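# Place the hourglass upright in the tray's empty compartment

## Task

Put the hourglass into the tray compartment that holds nothing, standing on one of its ends, then open the gripper so it is no longer held.

## Robot and tools

Robot: two arms, left_arm and right_arm, each with six joints (waist, shoulder, elbow, wrist pitch, wrist yaw, wrist roll) plus a two-finger gripper. Joint limits in radians: waist -2.618 to 3.054, shoulder 0.000 to 3.142, elbow 0.000 to 3.142, wrist pitch -1.571 to 1.571, wrist yaw -1.571 to 1.571, wrist roll -2.094 to 2.094. The true ends may differ by up to 0.059 rad. A request more than 0.059 rad beyond a stated end is rejected outright; otherwise the joint simply stops at its real end, and a 'joint sent to its limit' line may appear.

Scene frame: origin at table-top height, halfway between the nominal arm bases. +x points out over the table, +y toward left_arm's side, +z up. Calibrated bases: left_arm at (-0.032, +0.231, 0) m, right_arm at (+0.014, -0.264, 0) m, each yawed very slightly. The fingers point along the gripper's +z and close along its y. end_effector_position is the spot between the pads, about 1 cm short of the tips. Printed poses can be a few cm off, more when reaching far.

The row: every motion command uses rows of 14 numbers, each in [-1, 1]. Positions 1-6 are left_arm's joints in the order above, 7 is left_arm's gripper opening, 8-13 are right_arm's joints, 14 is right_arm's opening. A full row is needed even if one arm stays still (send 0 for its joints). Joint entries are offsets, not poses: they count from the 'Joint targets' reported at the start of the call, never from the previous row. Scale: 1.0 equals 2.224 rad for waist, shoulder and elbow, and 8.485 rad for the three wrist joints. The opening entry is an absolute setting: +1 fully open, -1 closed; between those the fingers go to where grip_measured reads that value.

execute_actions(actions, cameras): actions is an empty list (returns state and, by default, all images plus the scene number) or a list with one object. An action object has rows (1 to 15 rows) and steps (1-300; default 15; each step is 1/30 s; an action needs at least 8). Rows apply one per step, the final row repeating. An object with only steps is a wait of that many steps, counted from the previous result. cameras: names such as cam_head_left, cam_head_right, or ["all"], or []; an unknown name invalidates the call. The result arrives 8 steps before an action ends; those steps run while you reply.

move(target, speed, blend, grip_force, cameras): target is one 14-number row or a list of up to 15 rows, every row an offset from the same starting Joint targets. Joints are interpolated together, so the hand travels on a curve, with no obstacle avoidance. speed is in rad/s for the joint with the farthest to go (0.01-12.57, default 0.5), one value or one per target. blend (rad) rounds corners between listed targets; 0 stops at each. grip_force is newtons per pad, 10 to 50, one value or one per arm; it persists, and lower values close slowly (around 4 s at 40, 16 s at 10). Paths take at least 0.5 s and are cut off after 10 s total. The result adds a 'move:' line: done, off_target (resting over 0.035 rad from target), moving, held, or fault, possibly limits=held.



Results: Joint positions (rad) and Joint velocities (rad/s) per arm, each ending with pad gap in m (0.094 fully open); 'within noise' means still. Joint targets are the base for your next offsets. grip_measured uses the opening scale and reads slightly wide when empty, a few mm narrow on a firmly held hard part. grip_effort_nm is motor effort (negative closing), not pad force. Joint torques are noisy, offset, and include gravity. 'joint command not followed' means a clearance check altered targets. MOTOR HOT appears at 75 °C; at 90 °C that arm folds and stops for the scene.

Motion limits: each joint target may lead its measured angle by at most 0.339 rad (big joints) or 2.2 rad (wrist); if a command would move the hand over 200 mm, it is scaled down. Very small turns may not start. To stop an arm pushing, command its targets back past its current positions.

Cameras: cam_head_left and cam_head_right, 672x504, on a shared bar above and behind the arms looking down at the table; calibration is given but may be slightly off.

Avoid: knocking the hourglass off the table or dropping it from height, releasing it while it still moves, fast impacts with the tray, table or fixed things, the arms or grippers colliding or one gripper closing on the other's fingers, strain on the wrist camera cables, stretched arms holding loads for long. Loose objects may get nudged now and then.

Each tool is called after ">>>" as name([rows], argument=value, ...), one row to a line, values as JSON.

## Session

>>> execute_actions(actions=[])

Scene clock: 0.00 s of 4000.00 s.
left_arm: end_effector_position=(+0.2780, +0.1957, +0.2031) grip_measured=+1.000 grip_effort_nm=n/a end_effector_quat_wxyz=(+0.680, -0.096, +0.727, -0.016) | right_arm: end_effector_position=(+0.4260, -0.2648, +0.2435) grip_measured=+1.000 grip_effort_nm=n/a end_effector_quat_wxyz=(+0.660, -0.031, +0.744, +0.099)
Joint positions: left_arm=[-0.387 0.786 0.211 0.488 -0.51 -0.198 0.094] | right_arm=[-0.132 1.249 0.61 0.523 -0.336 0.069 0.094]
Joint velocities: within noise
Joint torques (N m): no reading
Heat: left arm: 33 °C; right arm: 39 °C.
Joint targets: left_arm=[-0.387 0.780 0.214 0.474 -0.511 -0.197] | right_arm=[-0.132 1.240 0.622 0.526 -0.337 0.068]

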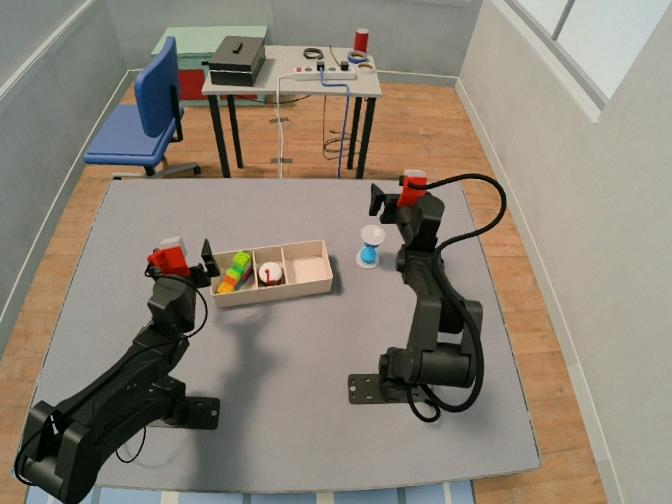

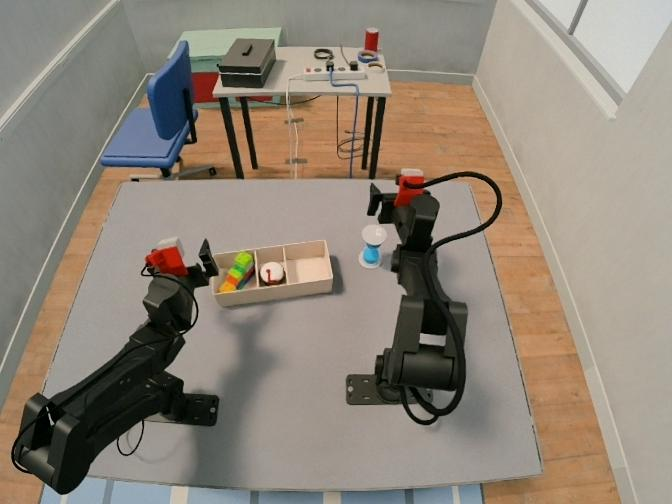

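>>> zoom_image(camera="cam_head_left", region=[190, 160, 450, 320])

>>> zoom_image(camera="cam_head_right", region=[190, 160, 450, 320])

Scaled by 1.938 from the camera's 672x504 image, which has a finer 960x720 frame.

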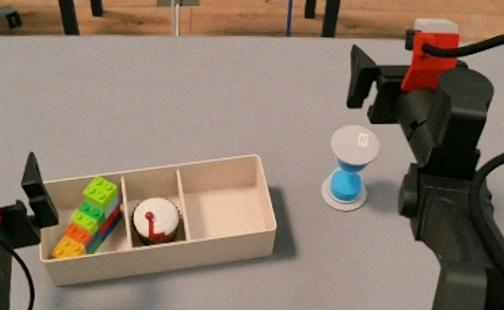

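Scaled by 1.938 from the camera's 672x504 image, which has a finer 960x720 frame.

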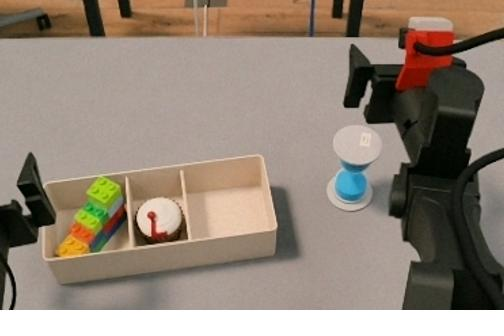

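>>> move([
  [0,0,0,0,0,0,1,0.1093,0.2968,0.5072,-0.1268,0.0397,-0.008,1],
  [0,0,0,0,0,0,1,0.1093,0.3629,0.6160,-0.2407,0.0397,-0.008,1],
], blend=0.15, speed=1.0, cameras=["all"])

>>> zoom_image(camera="cam_head_left", region=[270, 120, 470, 300])

>>> zoom_image(camera="cam_head_right", region=[270, 120, 470, 300])

Scene clock: 6.27 s of 4000.00 s.
left_arm: end_effector_position=(+0.2780, +0.1957, +0.2031) grip_measured=+1.000 grip_effort_nm=0.00 end_effector_quat_wxyz=(+0.680, -0.096, +0.727, -0.016) | right_arm: end_effector_position=(+0.3962, -0.2261, +0.1479) grip_measured=+1.000 grip_effort_nm=0.03 end_effector_quat_wxyz=(-0.002, -0.041, +0.999, +0.005)
Joint positions: left_arm=[-0.387 0.786 0.211 0.488 -0.51 -0.198 0.094] | right_arm=[0.109 2.031 1.963 -1.508 -0.01 0.01 0.094]
Joint torques (N m): left_arm=[-0.05 -1.16 8.47 2.19 -0.05 -0.01] | right_arm=[0.21 -7.84 7.6 0 0.11 -0.14]
Heat: left arm: 34 °C; right arm: 40 °C.
Joint targets: left_arm=[-0.387 0.780 0.214 0.474 -0.511 -0.197] | right_arm=[0.111 2.047 1.993 -1.516 0.000 0.000]
Kept back: nothing.
move: done

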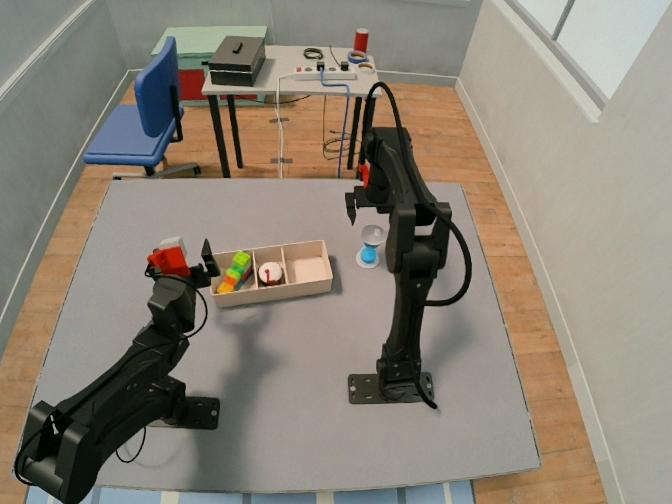

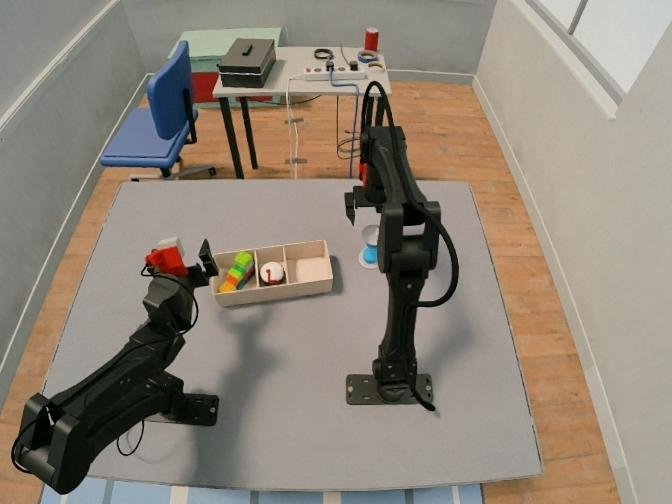

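Scaled by 2.520 from the camera's 672x504 image, which has a finer 960x720 frame.

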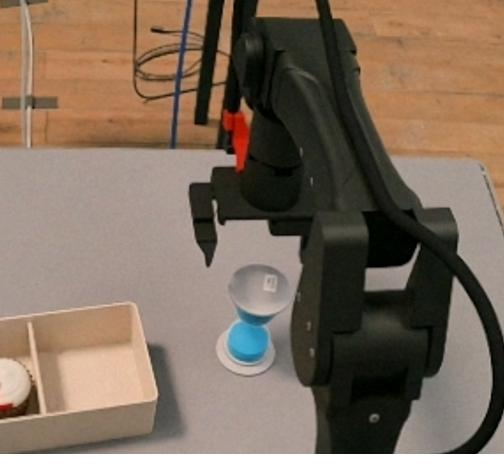

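Scaled by 2.520 from the camera's 672x504 image, which has a finer 960x720 frame.

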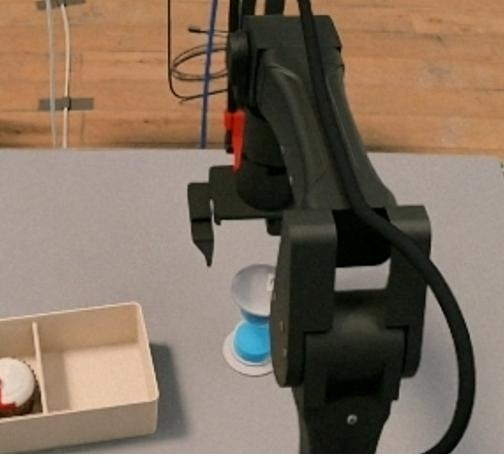

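>>> move(target=[0,0,0,0,0,0,1,0,-0.0265,-0.1556,0.0337,0,0,1], speed=0.4, cameras=["all"])

>>> zoom_image(camera="cam_head_left", region=[310, 180, 430, 280])

>>> zoom_image(camera="cam_head_right", region=[310, 180, 430, 280])

Scene clock: 8.57 s of 4000.00 s.
left_arm: end_effector_position=(+0.2780, +0.1957, +0.2031) grip_measured=+1.000 grip_effort_nm=-0.01 end_effector_quat_wxyz=(+0.680, -0.096, +0.727, -0.016) | right_arm: end_effector_position=(+0.3850, -0.2272, +0.0695) grip_measured=+1.000 grip_effort_nm=0.03 end_effector_quat_wxyz=(-0.027, -0.041, +0.999, +0.004)
Joint positions: left_arm=[-0.387 0.786 0.211 0.488 -0.51 -0.198 0.094] | right_arm=[0.109 2.031 1.65 -1.244 -0.01 0.01 0.094]
Joint torques (N m): left_arm=[-0.03 -1.14 8.44 2.19 -0.05 -0.01] | right_arm=[0.2 -12.62 5.08 0.11 0.11 -0.13]
Heat: left arm: 34 °C; right arm: 40 °C.
Joint targets: left_arm=[-0.387 0.780 0.214 0.474 -0.511 -0.197] | right_arm=[0.111 1.988 1.647 -1.230 0.000 0.000]
Kept back: nothing.
move: off_target (right_arm); right_arm: the shoulder is farthest, 0.043 rad from its target

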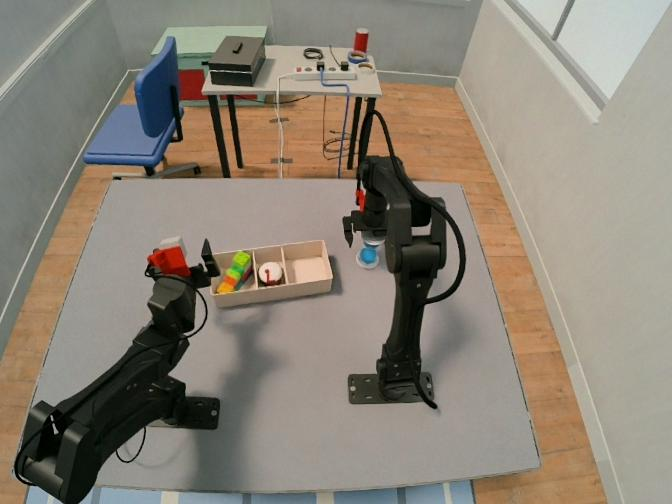

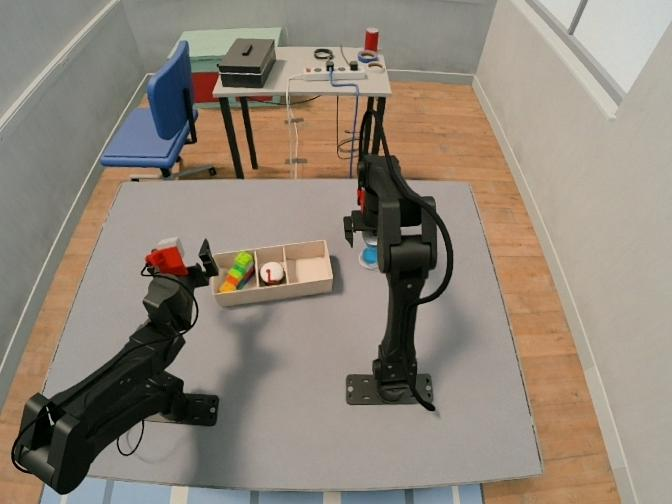

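Scaled by 4.200 from the camera's 672x504 image, which has a finer 960x720 frame.

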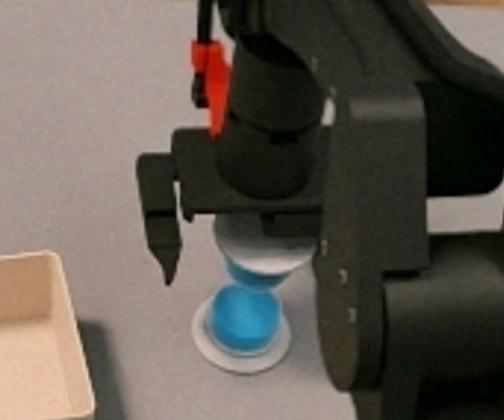

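Scaled by 4.200 from the camera's 672x504 image, which has a finer 960x720 frame.

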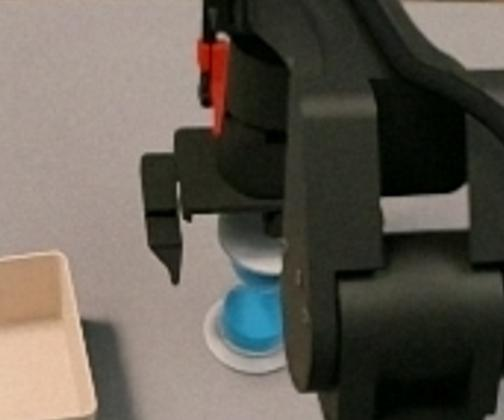

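>>> move(target=[0,0,0,0,0,0,1,-0.0075,0.0369,0.0508,-0.0059,0,0,1], speed=0.4, cameras=["all"])

>>> zoom_image(camera="cam_head_left", region=[310, 180, 430, 280])

Scene clock: 10.17 s of 4000.00 s.
left_arm: end_effector_position=(+0.2780, +0.1957, +0.2031) grip_measured=+1.000 grip_effort_nm=-0.01 end_effector_quat_wxyz=(+0.680, -0.096, +0.727, -0.016) | right_arm: end_effector_position=(+0.4006, -0.2295, +0.0814) grip_measured=+1.000 grip_effort_nm=0.03 end_effector_quat_wxyz=(-0.011, -0.036, +0.999, +0.004)
Joint positions: left_arm=[-0.387 0.786 0.211 0.488 -0.51 -0.198 0.094] | right_arm=[0.1 2.055 1.734 -1.272 -0.01 0.01 0.094]
Joint torques (N m): left_arm=[-0.03 -1.16 8.46 2.19 -0.05 -0.01] | right_arm=[-0.38 -8.14 7.31 -0.02 0.08 -0.14]
Heat: left arm: 34 °C; right arm: 40 °C.
Joint targets: left_arm=[-0.387 0.780 0.214 0.474 -0.511 -0.197] | right_arm=[0.095 2.070 1.759 -1.280 0.000 0.000]
Kept back: nothing.
move: done

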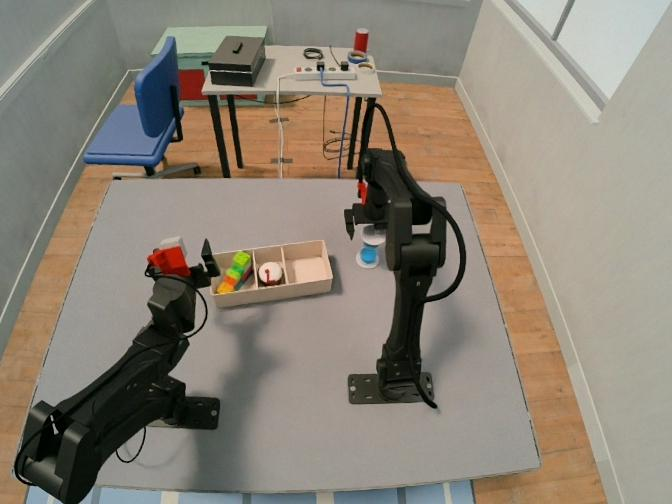

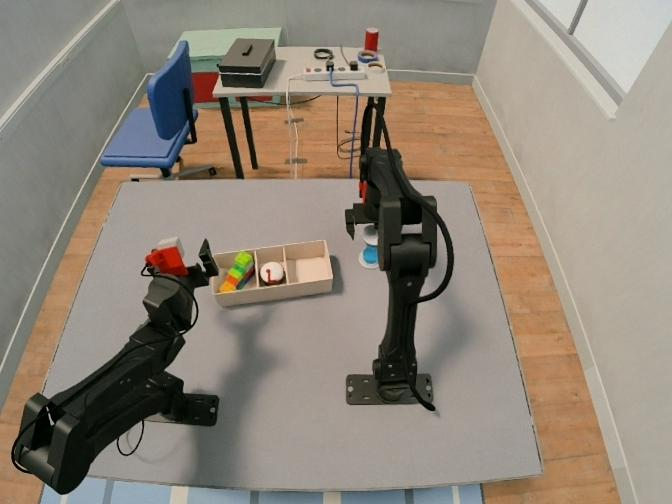

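Scaled by 4.200 from the camera's 672x504 image, which has a finer 960x720 frame.

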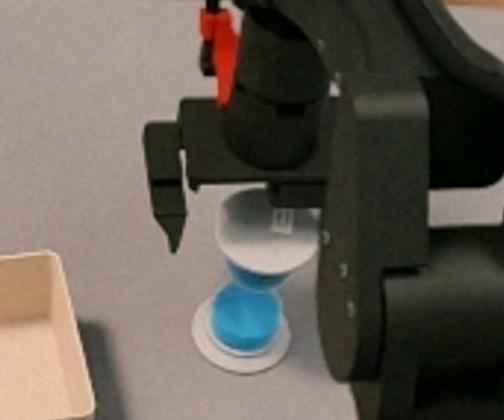

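>>> move(target=[0,0,0,0,0,0,1,-0.008,0,0,0,0,0,1], speed=0.3)

>>> move(target=[0,0,0,0,0,0,1,0,0,0,0,0,0,0.2], grip_force=30, cameras=["all"])

>>> zoom_image(camera="cam_head_left", region=[310, 180, 430, 280])

Scene clock: 11.60 s of 4000.00 s.
left_arm: end_effector_position=(+0.2780, +0.1957, +0.2031) grip_measured=+1.000 grip_effort_nm=0.00 end_effector_quat_wxyz=(+0.680, -0.096, +0.727, -0.016) | right_arm: end_effector_position=(+0.4011, -0.2369, +0.0814) grip_measured=+1.000 grip_effort_nm=0.03 end_effector_quat_wxyz=(-0.011, -0.027, +1.000, +0.004)
Joint positions: left_arm=[-0.387 0.786 0.211 0.488 -0.51 -0.198 0.094] | right_arm=[0.081 2.055 1.734 -1.273 -0.009 0.01 0.094]
Joint torques (N m): left_arm=[-0.05 -1.14 8.44 2.19 -0.05 -0.01] | right_arm=[-0.28 -8.17 7.35 -0.02 0.08 -0.12]
Heat: left arm: 35 °C; right arm: 40 °C.
Joint targets: left_arm=[-0.387 0.780 0.214 0.474 -0.511 -0.197] | right_arm=[0.077 2.070 1.759 -1.280 0.000 0.000]
Kept back: nothing.
move: done

Scene clock: 13.87 s of 4000.00 s.
left_arm: end_effector_position=(+0.2780, +0.1957, +0.2031) grip_measured=+1.000 grip_effort_nm=0.00 end_effector_quat_wxyz=(+0.680, -0.096, +0.727, -0.016) | right_arm: end_effector_position=(+0.4011, -0.2369, +0.0814) grip_measured=+0.274 grip_effort_nm=-0.58 end_effector_quat_wxyz=(-0.011, -0.027, +1.000, +0.004)
Joint positions: left_arm=[-0.387 0.786 0.211 0.488 -0.51 -0.198 0.094] | right_arm=[0.081 2.055 1.734 -1.273 -0.009 0.01 0.06]
Joint torques (N m): left_arm=[-0.03 -1.14 8.47 2.19 -0.05 -0.01] | right_arm=[-0.27 -8.14 7.42 -0.01 0.09 -0.13]
Heat: left arm: 35 °C; right arm: 40 °C.
Joint targets: left_arm=[-0.387 0.780 0.214 0.474 -0.511 -0.197] | right_arm=[0.077 2.070 1.759 -1.280 0.000 0.000]
Kept back: nothing.
grip_force (N): 30, 30
move: done

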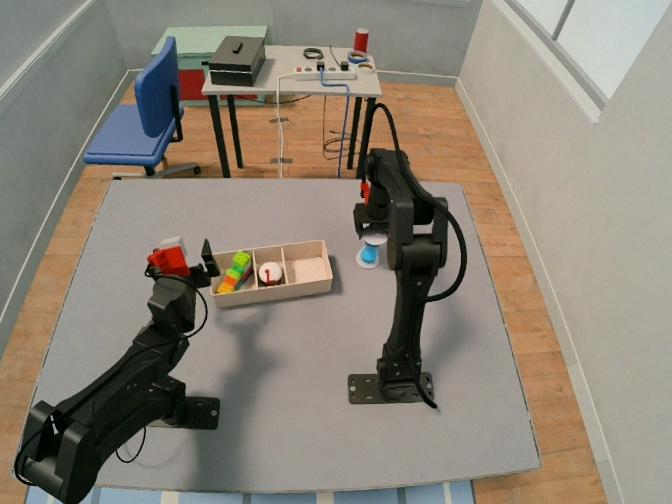

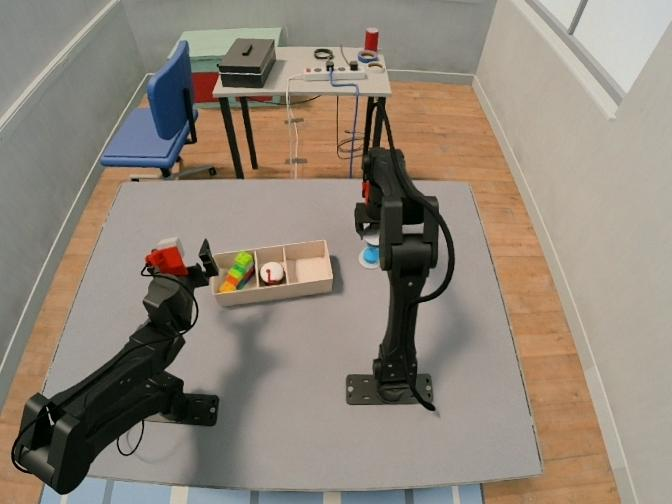

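Scaled by 4.200 from the camera's 672x504 image, which has a finer 960x720 frame.

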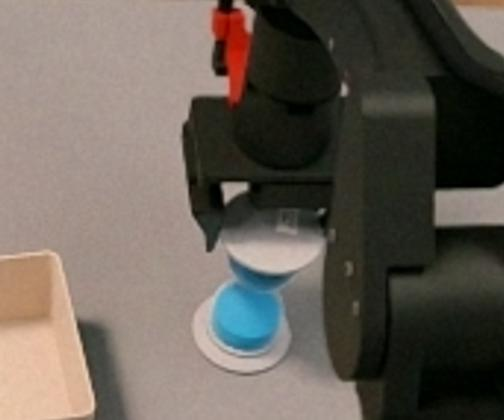

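>>> move([
  [0,0,0,0,0,0,1,0,0,0,0,0,0,0.05],
  [0,0,0,0,0,0,1,0,0.0135,0.1848,-0.0337,0,0,0.05],
], speed=0.4, cameras=["all"])

>>> zoom_image(camera="cam_head_left", region=[290, 120, 450, 280])

Scene clock: 16.93 s of 4000.00 s.
left_arm: end_effector_position=(+0.2780, +0.1957, +0.2031) grip_measured=+1.000 grip_effort_nm=0.00 end_effector_quat_wxyz=(+0.680, -0.096, +0.727, -0.016) | right_arm: end_effector_position=(+0.4213, -0.2356, +0.1708) grip_measured=+0.272 grip_effort_nm=-0.63 end_effector_quat_wxyz=(+0.033, -0.027, +0.999, +0.006)
Joint positions: left_arm=[-0.387 0.786 0.211 0.488 -0.51 -0.198 0.094] | right_arm=[0.081 2.089 2.141 -1.557 -0.009 0.01 0.06]
Joint torques (N m): left_arm=[-0.05 -1.14 8.44 2.19 -0.05 -0.01] | right_arm=[-0.32 -8.58 7.62 0.1 0.06 -0.14]
Heat: left arm: 35 °C; right arm: 41 °C.
Joint targets: left_arm=[-0.387 0.780 0.214 0.474 -0.511 -0.197] | right_arm=[0.077 2.100 2.171 -1.566 0.000 0.000]
Kept back: nothing.
grip_force (N): 30, 30
move: done

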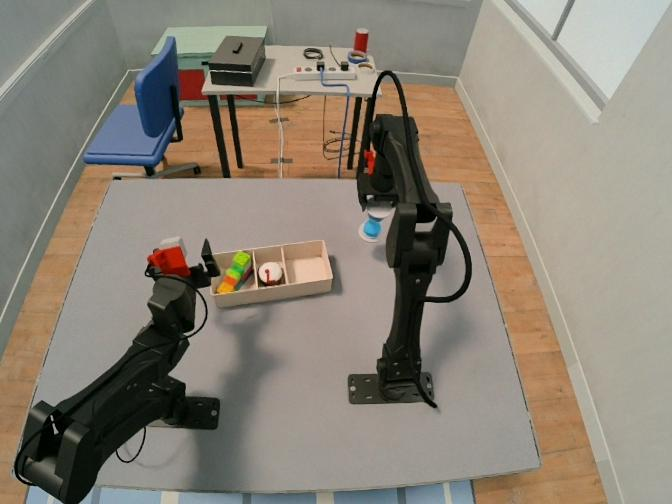

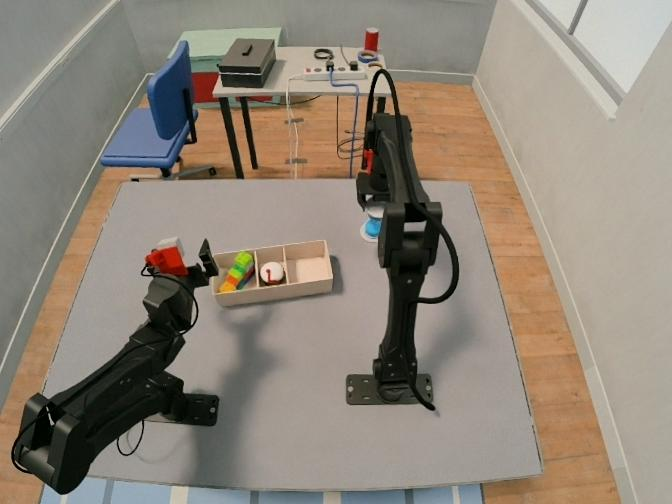

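Scaled by 3.150 from the camera's 672x504 image, which has a finer 960x720 frame.

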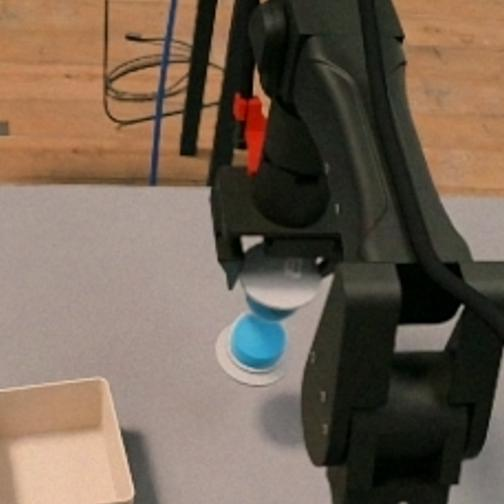

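>>> move(target=[0,0,0,0,0,0,1,0.205,0,0,0,0,0,0.05], speed=0.6, cameras=["all"])

>>> zoom_image(camera="cam_head_left", region=[220, 160, 400, 320])

>>> zoom_image(camera="cam_head_right", region=[220, 160, 400, 320])

Scene clock: 18.73 s of 4000.00 s.
left_arm: end_effector_position=(+0.2780, +0.1957, +0.2031) grip_measured=+1.000 grip_effort_nm=-0.01 end_effector_quat_wxyz=(+0.680, -0.096, +0.727, -0.016) | right_arm: end_effector_position=(+0.3672, -0.0599, +0.1708) grip_measured=+0.272 grip_effort_nm=-0.63 end_effector_quat_wxyz=(+0.031, -0.253, +0.967, +0.010)
Joint positions: left_arm=[-0.387 0.786 0.211 0.488 -0.51 -0.198 0.094] | right_arm=[0.537 2.089 2.141 -1.557 -0.004 0.009 0.06]
Joint torques (N m): left_arm=[-0.03 -1.14 8.47 2.19 -0.05 -0.01] | right_arm=[-0.32 -8.57 7.64 0.1 0.01 -0.13]
Heat: left arm: 35 °C; right arm: 41 °C.
Joint targets: left_arm=[-0.387 0.780 0.214 0.474 -0.511 -0.197] | right_arm=[0.533 2.100 2.171 -1.566 0.000 0.000]
Kept back: nothing.
grip_force (N): 30, 30
move: done

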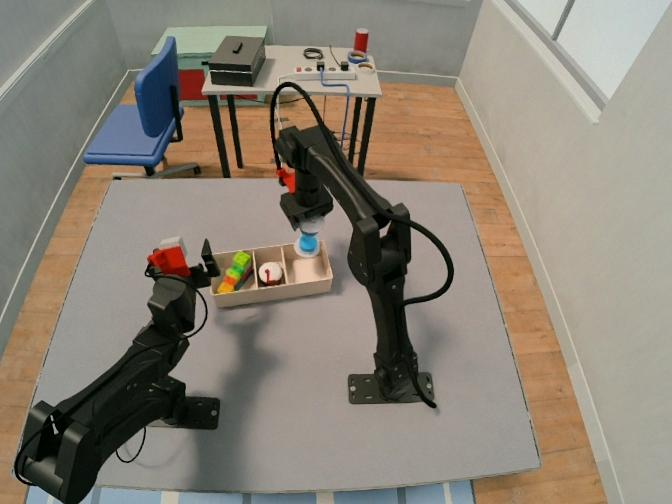

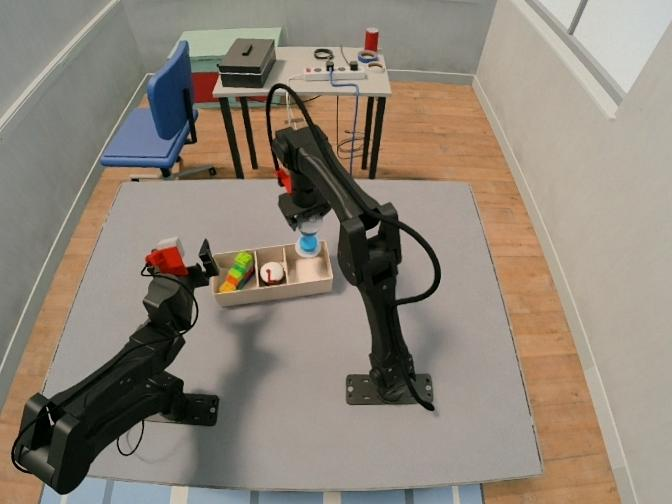

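Scaled by 2.800 from the camera's 672x504 image, which has a finer 960x720 frame.

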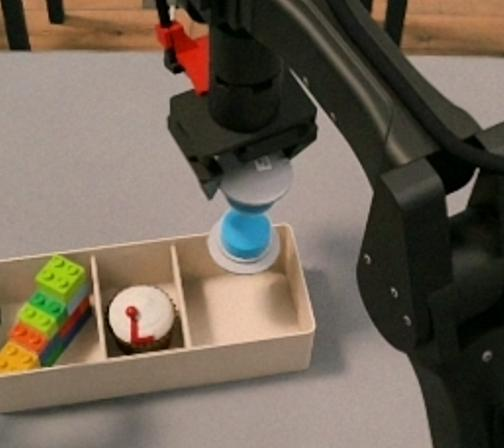

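Scaled by 2.800 from the camera's 672x504 image, which has a finer 960x720 frame.

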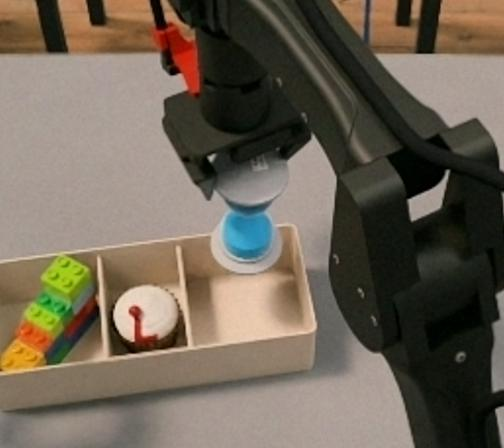

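>>> move([
  [0,0,0,0,0,0,1,0.008,-0.0315,-0.0589,0,0,0,0.05],
  [0,0,0,0,0,0,1,0.008,-0.0315,-0.1668,0.0278,0,0,0.05],
], speed=0.3, cameras=["all"])

>>> zoom_image(camera="cam_head_left", region=[240, 180, 360, 320])

>>> zoom_image(camera="cam_head_right", region=[240, 180, 360, 320])

Scene clock: 22.20 s of 4000.00 s.
left_arm: end_effector_position=(+0.2780, +0.1957, +0.2031) grip_measured=+1.000 grip_effort_nm=-0.01 end_effector_quat_wxyz=(+0.680, -0.096, +0.727, -0.016) | right_arm: end_effector_position=(+0.3483, -0.0668, +0.0902) grip_measured=+0.272 grip_effort_nm=-0.64 end_effector_quat_wxyz=(-0.022, -0.257, +0.966, -0.004)
Joint positions: left_arm=[-0.387 0.786 0.211 0.488 -0.51 -0.198 0.094] | right_arm=[0.546 2.076 1.8 -1.339 -0.004 0.009 0.06]
Joint torques (N m): left_arm=[-0.03 -1.16 8.46 2.19 -0.05 -0.01] | right_arm=[0.4 -13.31 5.35 0.06 0.02 -0.13]
Heat: left arm: 36 °C; right arm: 41 °C.
Joint targets: left_arm=[-0.387 0.780 0.214 0.474 -0.511 -0.197] | right_arm=[0.551 2.030 1.799 -1.330 0.000 0.000]
Kept back: nothing.
grip_force (N): 30, 30
move: off_target (right_arm); right_arm: the shoulder is farthest, 0.046 rad from its target

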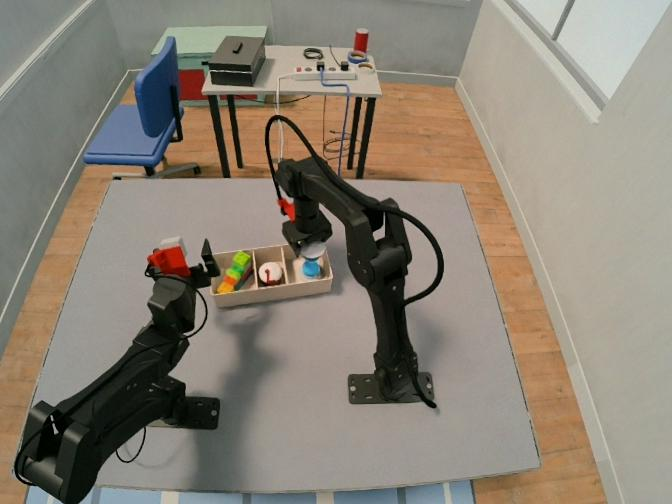

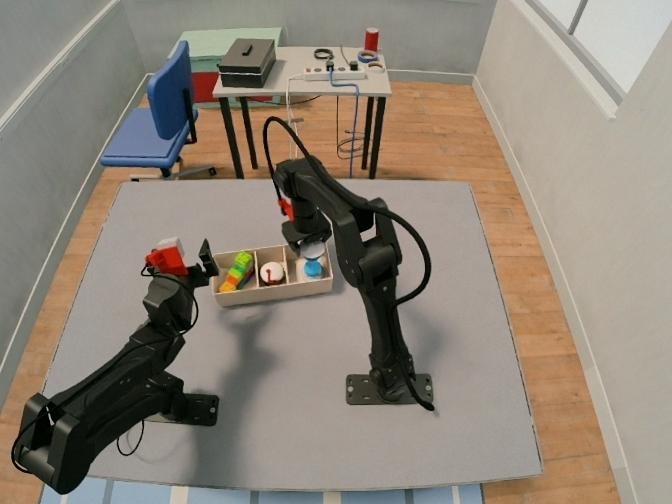

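Scaled by 3.600 from the camera's 672x504 image, which has a finer 960x720 frame.

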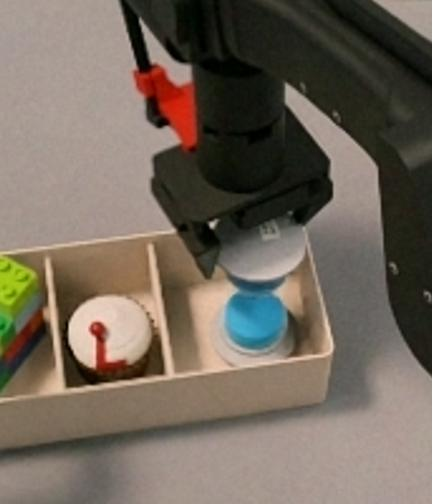

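Scaled by 3.600 from the camera's 672x504 image, which has a finer 960x720 frame.

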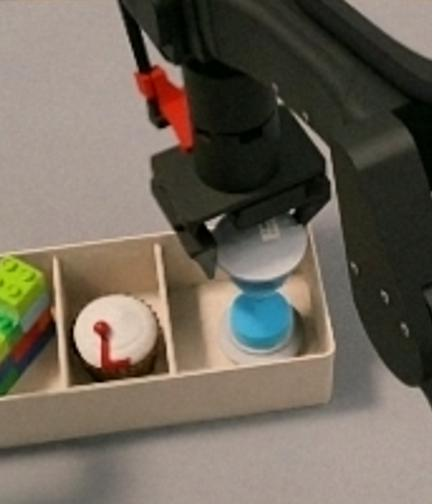

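>>> move(target=[0,0,0,0,0,0,1,0,0.0135,-0.0099,0.0052,0,0,0.05], speed=0.1, cameras=["all"])

>>> zoom_image(camera="cam_head_left", region=[240, 180, 360, 320])

Scene clock: 23.73 s of 4000.00 s.
left_arm: end_effector_position=(+0.2780, +0.1957, +0.2031) grip_measured=+1.000 grip_effort_nm=-0.01 end_effector_quat_wxyz=(+0.680, -0.096, +0.727, -0.016) | right_arm: end_effector_position=(+0.3531, -0.0640, +0.0851) grip_measured=+0.272 grip_effort_nm=-0.63 end_effector_quat_wxyz=(-0.011, -0.257, +0.966, -0.001)
Joint positions: left_arm=[-0.387 0.786 0.211 0.488 -0.51 -0.198 0.094] | right_arm=[0.546 2.076 1.78 -1.296 -0.004 0.009 0.06]
Joint torques (N m): left_arm=[-0.03 -1.14 8.44 2.19 -0.05 -0.01] | right_arm=[0.4 -10.7 5.14 0.12 0.04 -0.12]
Heat: left arm: 36 °C; right arm: 40 °C.
Joint targets: left_arm=[-0.387 0.780 0.214 0.474 -0.511 -0.197] | right_arm=[0.551 2.060 1.777 -1.286 0.000 0.000]
Kept back: nothing.
grip_force (N): 30, 30
move: done

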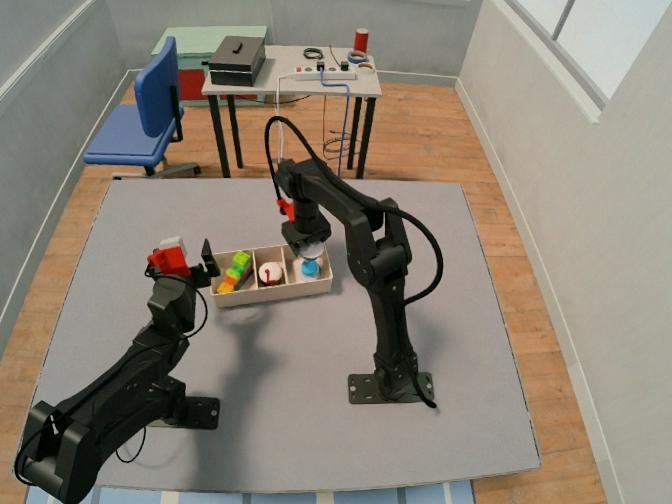

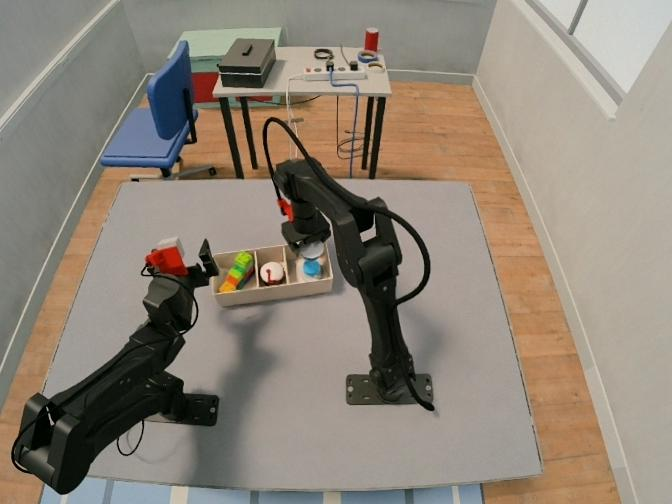

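Scaled by 3.600 from the camera's 672x504 image, which has a finer 960x720 frame.

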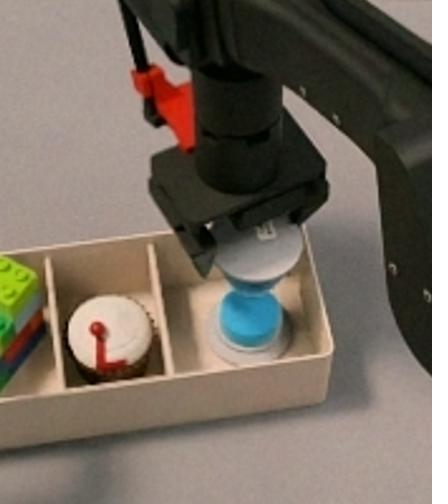

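>>> move([
  [0,0,0,0,0,0,1,0,0,-0.0054,0.0014,0,0,0.05],
  [0,0,0,0,0,0,1,0,0,-0.0054,0.0014,0,0,0.35],
  [0,0,0,0,0,0,1,0,0,-0.0054,0.0014,0,0,0.75],
], speed=0.1, cameras=["all"])

>>> zoom_image(camera="cam_head_left", region=[240, 180, 360, 320])

>>> zoom_image(camera="cam_head_right", region=[240, 180, 360, 320])

Scene clock: 25.80 s of 4000.00 s.
left_arm: end_effector_position=(+0.2780, +0.1957, +0.2031) grip_measured=+1.000 grip_effort_nm=-0.01 end_effector_quat_wxyz=(+0.680, -0.096, +0.727, -0.016) | right_arm: end_effector_position=(+0.3538, -0.0636, +0.0832) grip_measured=+0.748 grip_effort_nm=0.16 end_effector_quat_wxyz=(-0.009, -0.257, +0.966, +0.000)
Joint positions: left_arm=[-0.387 0.786 0.211 0.488 -0.51 -0.198 0.094] | right_arm=[0.546 2.076 1.773 -1.285 -0.004 0.009 0.082]
Joint torques (N m): left_arm=[-0.03 -1.17 8.46 2.2 -0.05 -0.01] | right_arm=[0.34 -10.91 4.83 0.17 0.04 -0.12]
Heat: left arm: 36 °C; right arm: 40 °C.
Joint targets: left_arm=[-0.387 0.780 0.214 0.474 -0.511 -0.197] | right_arm=[0.551 2.060 1.765 -1.274 0.000 0.000]
Kept back: nothing.
grip_force (N): 30, 30
move: done

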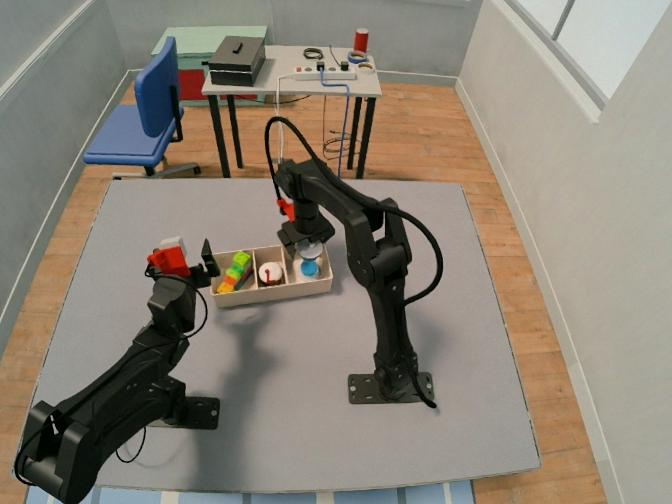

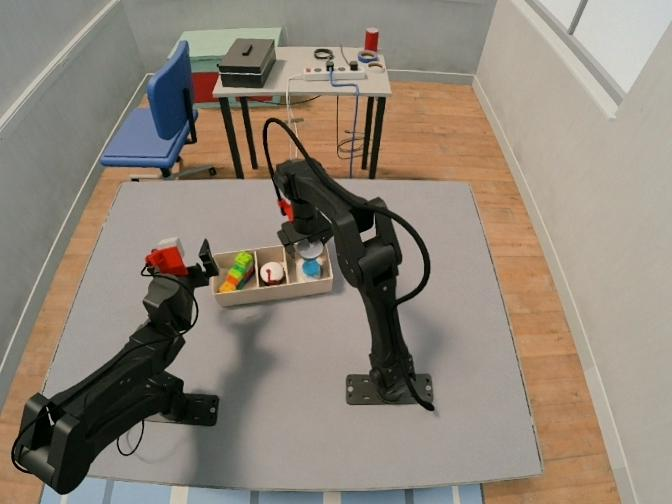

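Scaled by 3.600 from the camera's 672x504 image, which has a finer 960x720 frame.

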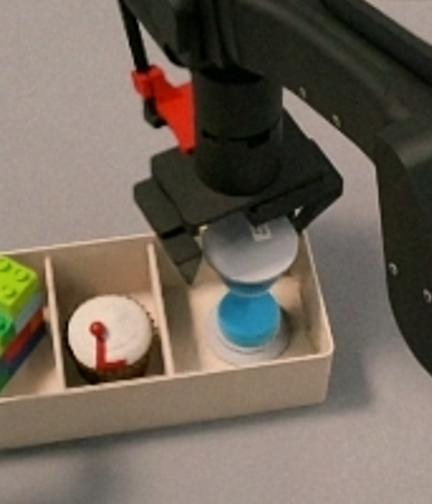

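Scaled by 3.600 from the camera's 672x504 image, which has a finer 960x720 frame.

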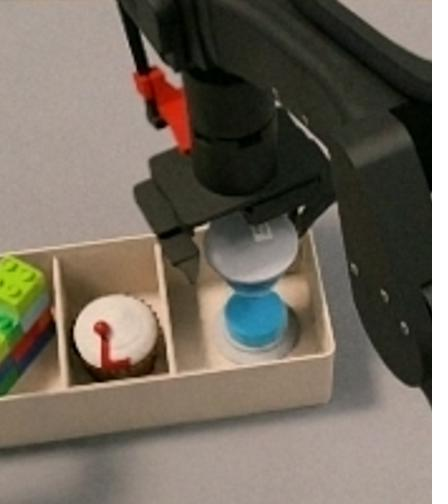

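>>> move(target=[0,0,0,0,0,0,1,0,0.005,0.16,-0.030,0,0,0.75], speed=0.5, cameras=["all"])

>>> zoom_image(camera="cam_head_left", region=[240, 180, 360, 320])

Scene clock: 27.53 s of 4000.00 s.
left_arm: end_effector_position=(+0.2780, +0.1957, +0.2031) grip_measured=+1.000 grip_effort_nm=-0.01 end_effector_quat_wxyz=(+0.680, -0.096, +0.727, -0.016) | right_arm: end_effector_position=(+0.3662, -0.0563, +0.1652) grip_measured=+0.748 grip_effort_nm=0.16 end_effector_quat_wxyz=(+0.035, -0.257, +0.966, +0.011)
Joint positions: left_arm=[-0.387 0.786 0.211 0.488 -0.51 -0.198 0.094] | right_arm=[0.546 2.076 2.098 -1.52 -0.004 0.009 0.082]
Joint torques (N m): left_arm=[-0.03 -1.14 8.46 2.19 -0.05 -0.01] | right_arm=[0.4 -9.78 7.12 0.12 0.04 -0.11]
Heat: left arm: 36 °C; right arm: 40 °C.
Joint targets: left_arm=[-0.387 0.780 0.214 0.474 -0.511 -0.197] | right_arm=[0.551 2.071 2.121 -1.529 0.000 0.000]
Kept back: nothing.
grip_force (N): 30, 30
move: done

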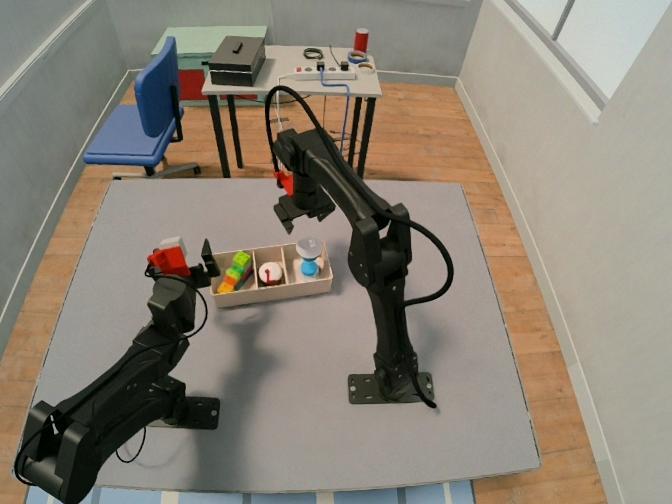

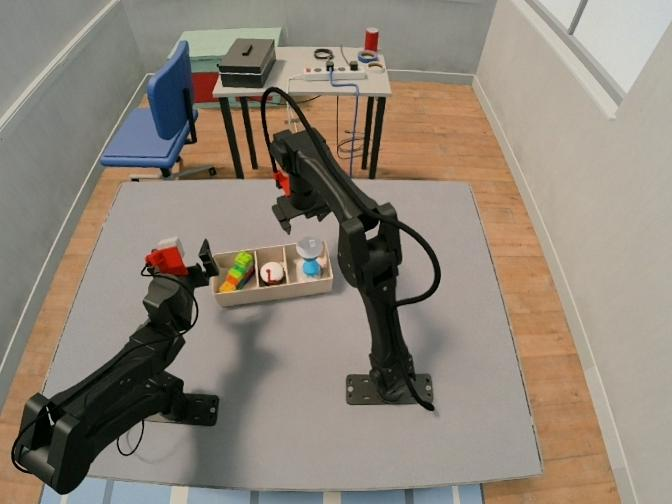

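Scaled by 3.600 from the camera's 672x504 image, which has a finer 960x720 frame.

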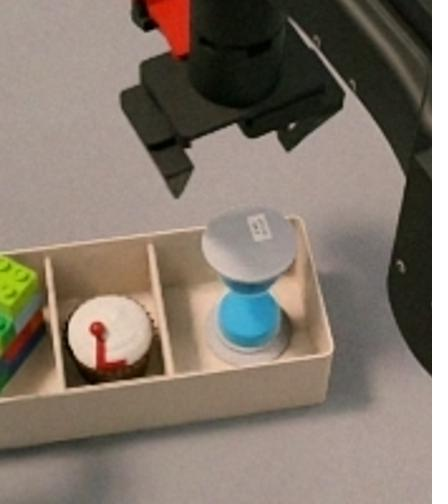

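>>> finished_scene(scene=1)

The scene is finished: the task was done.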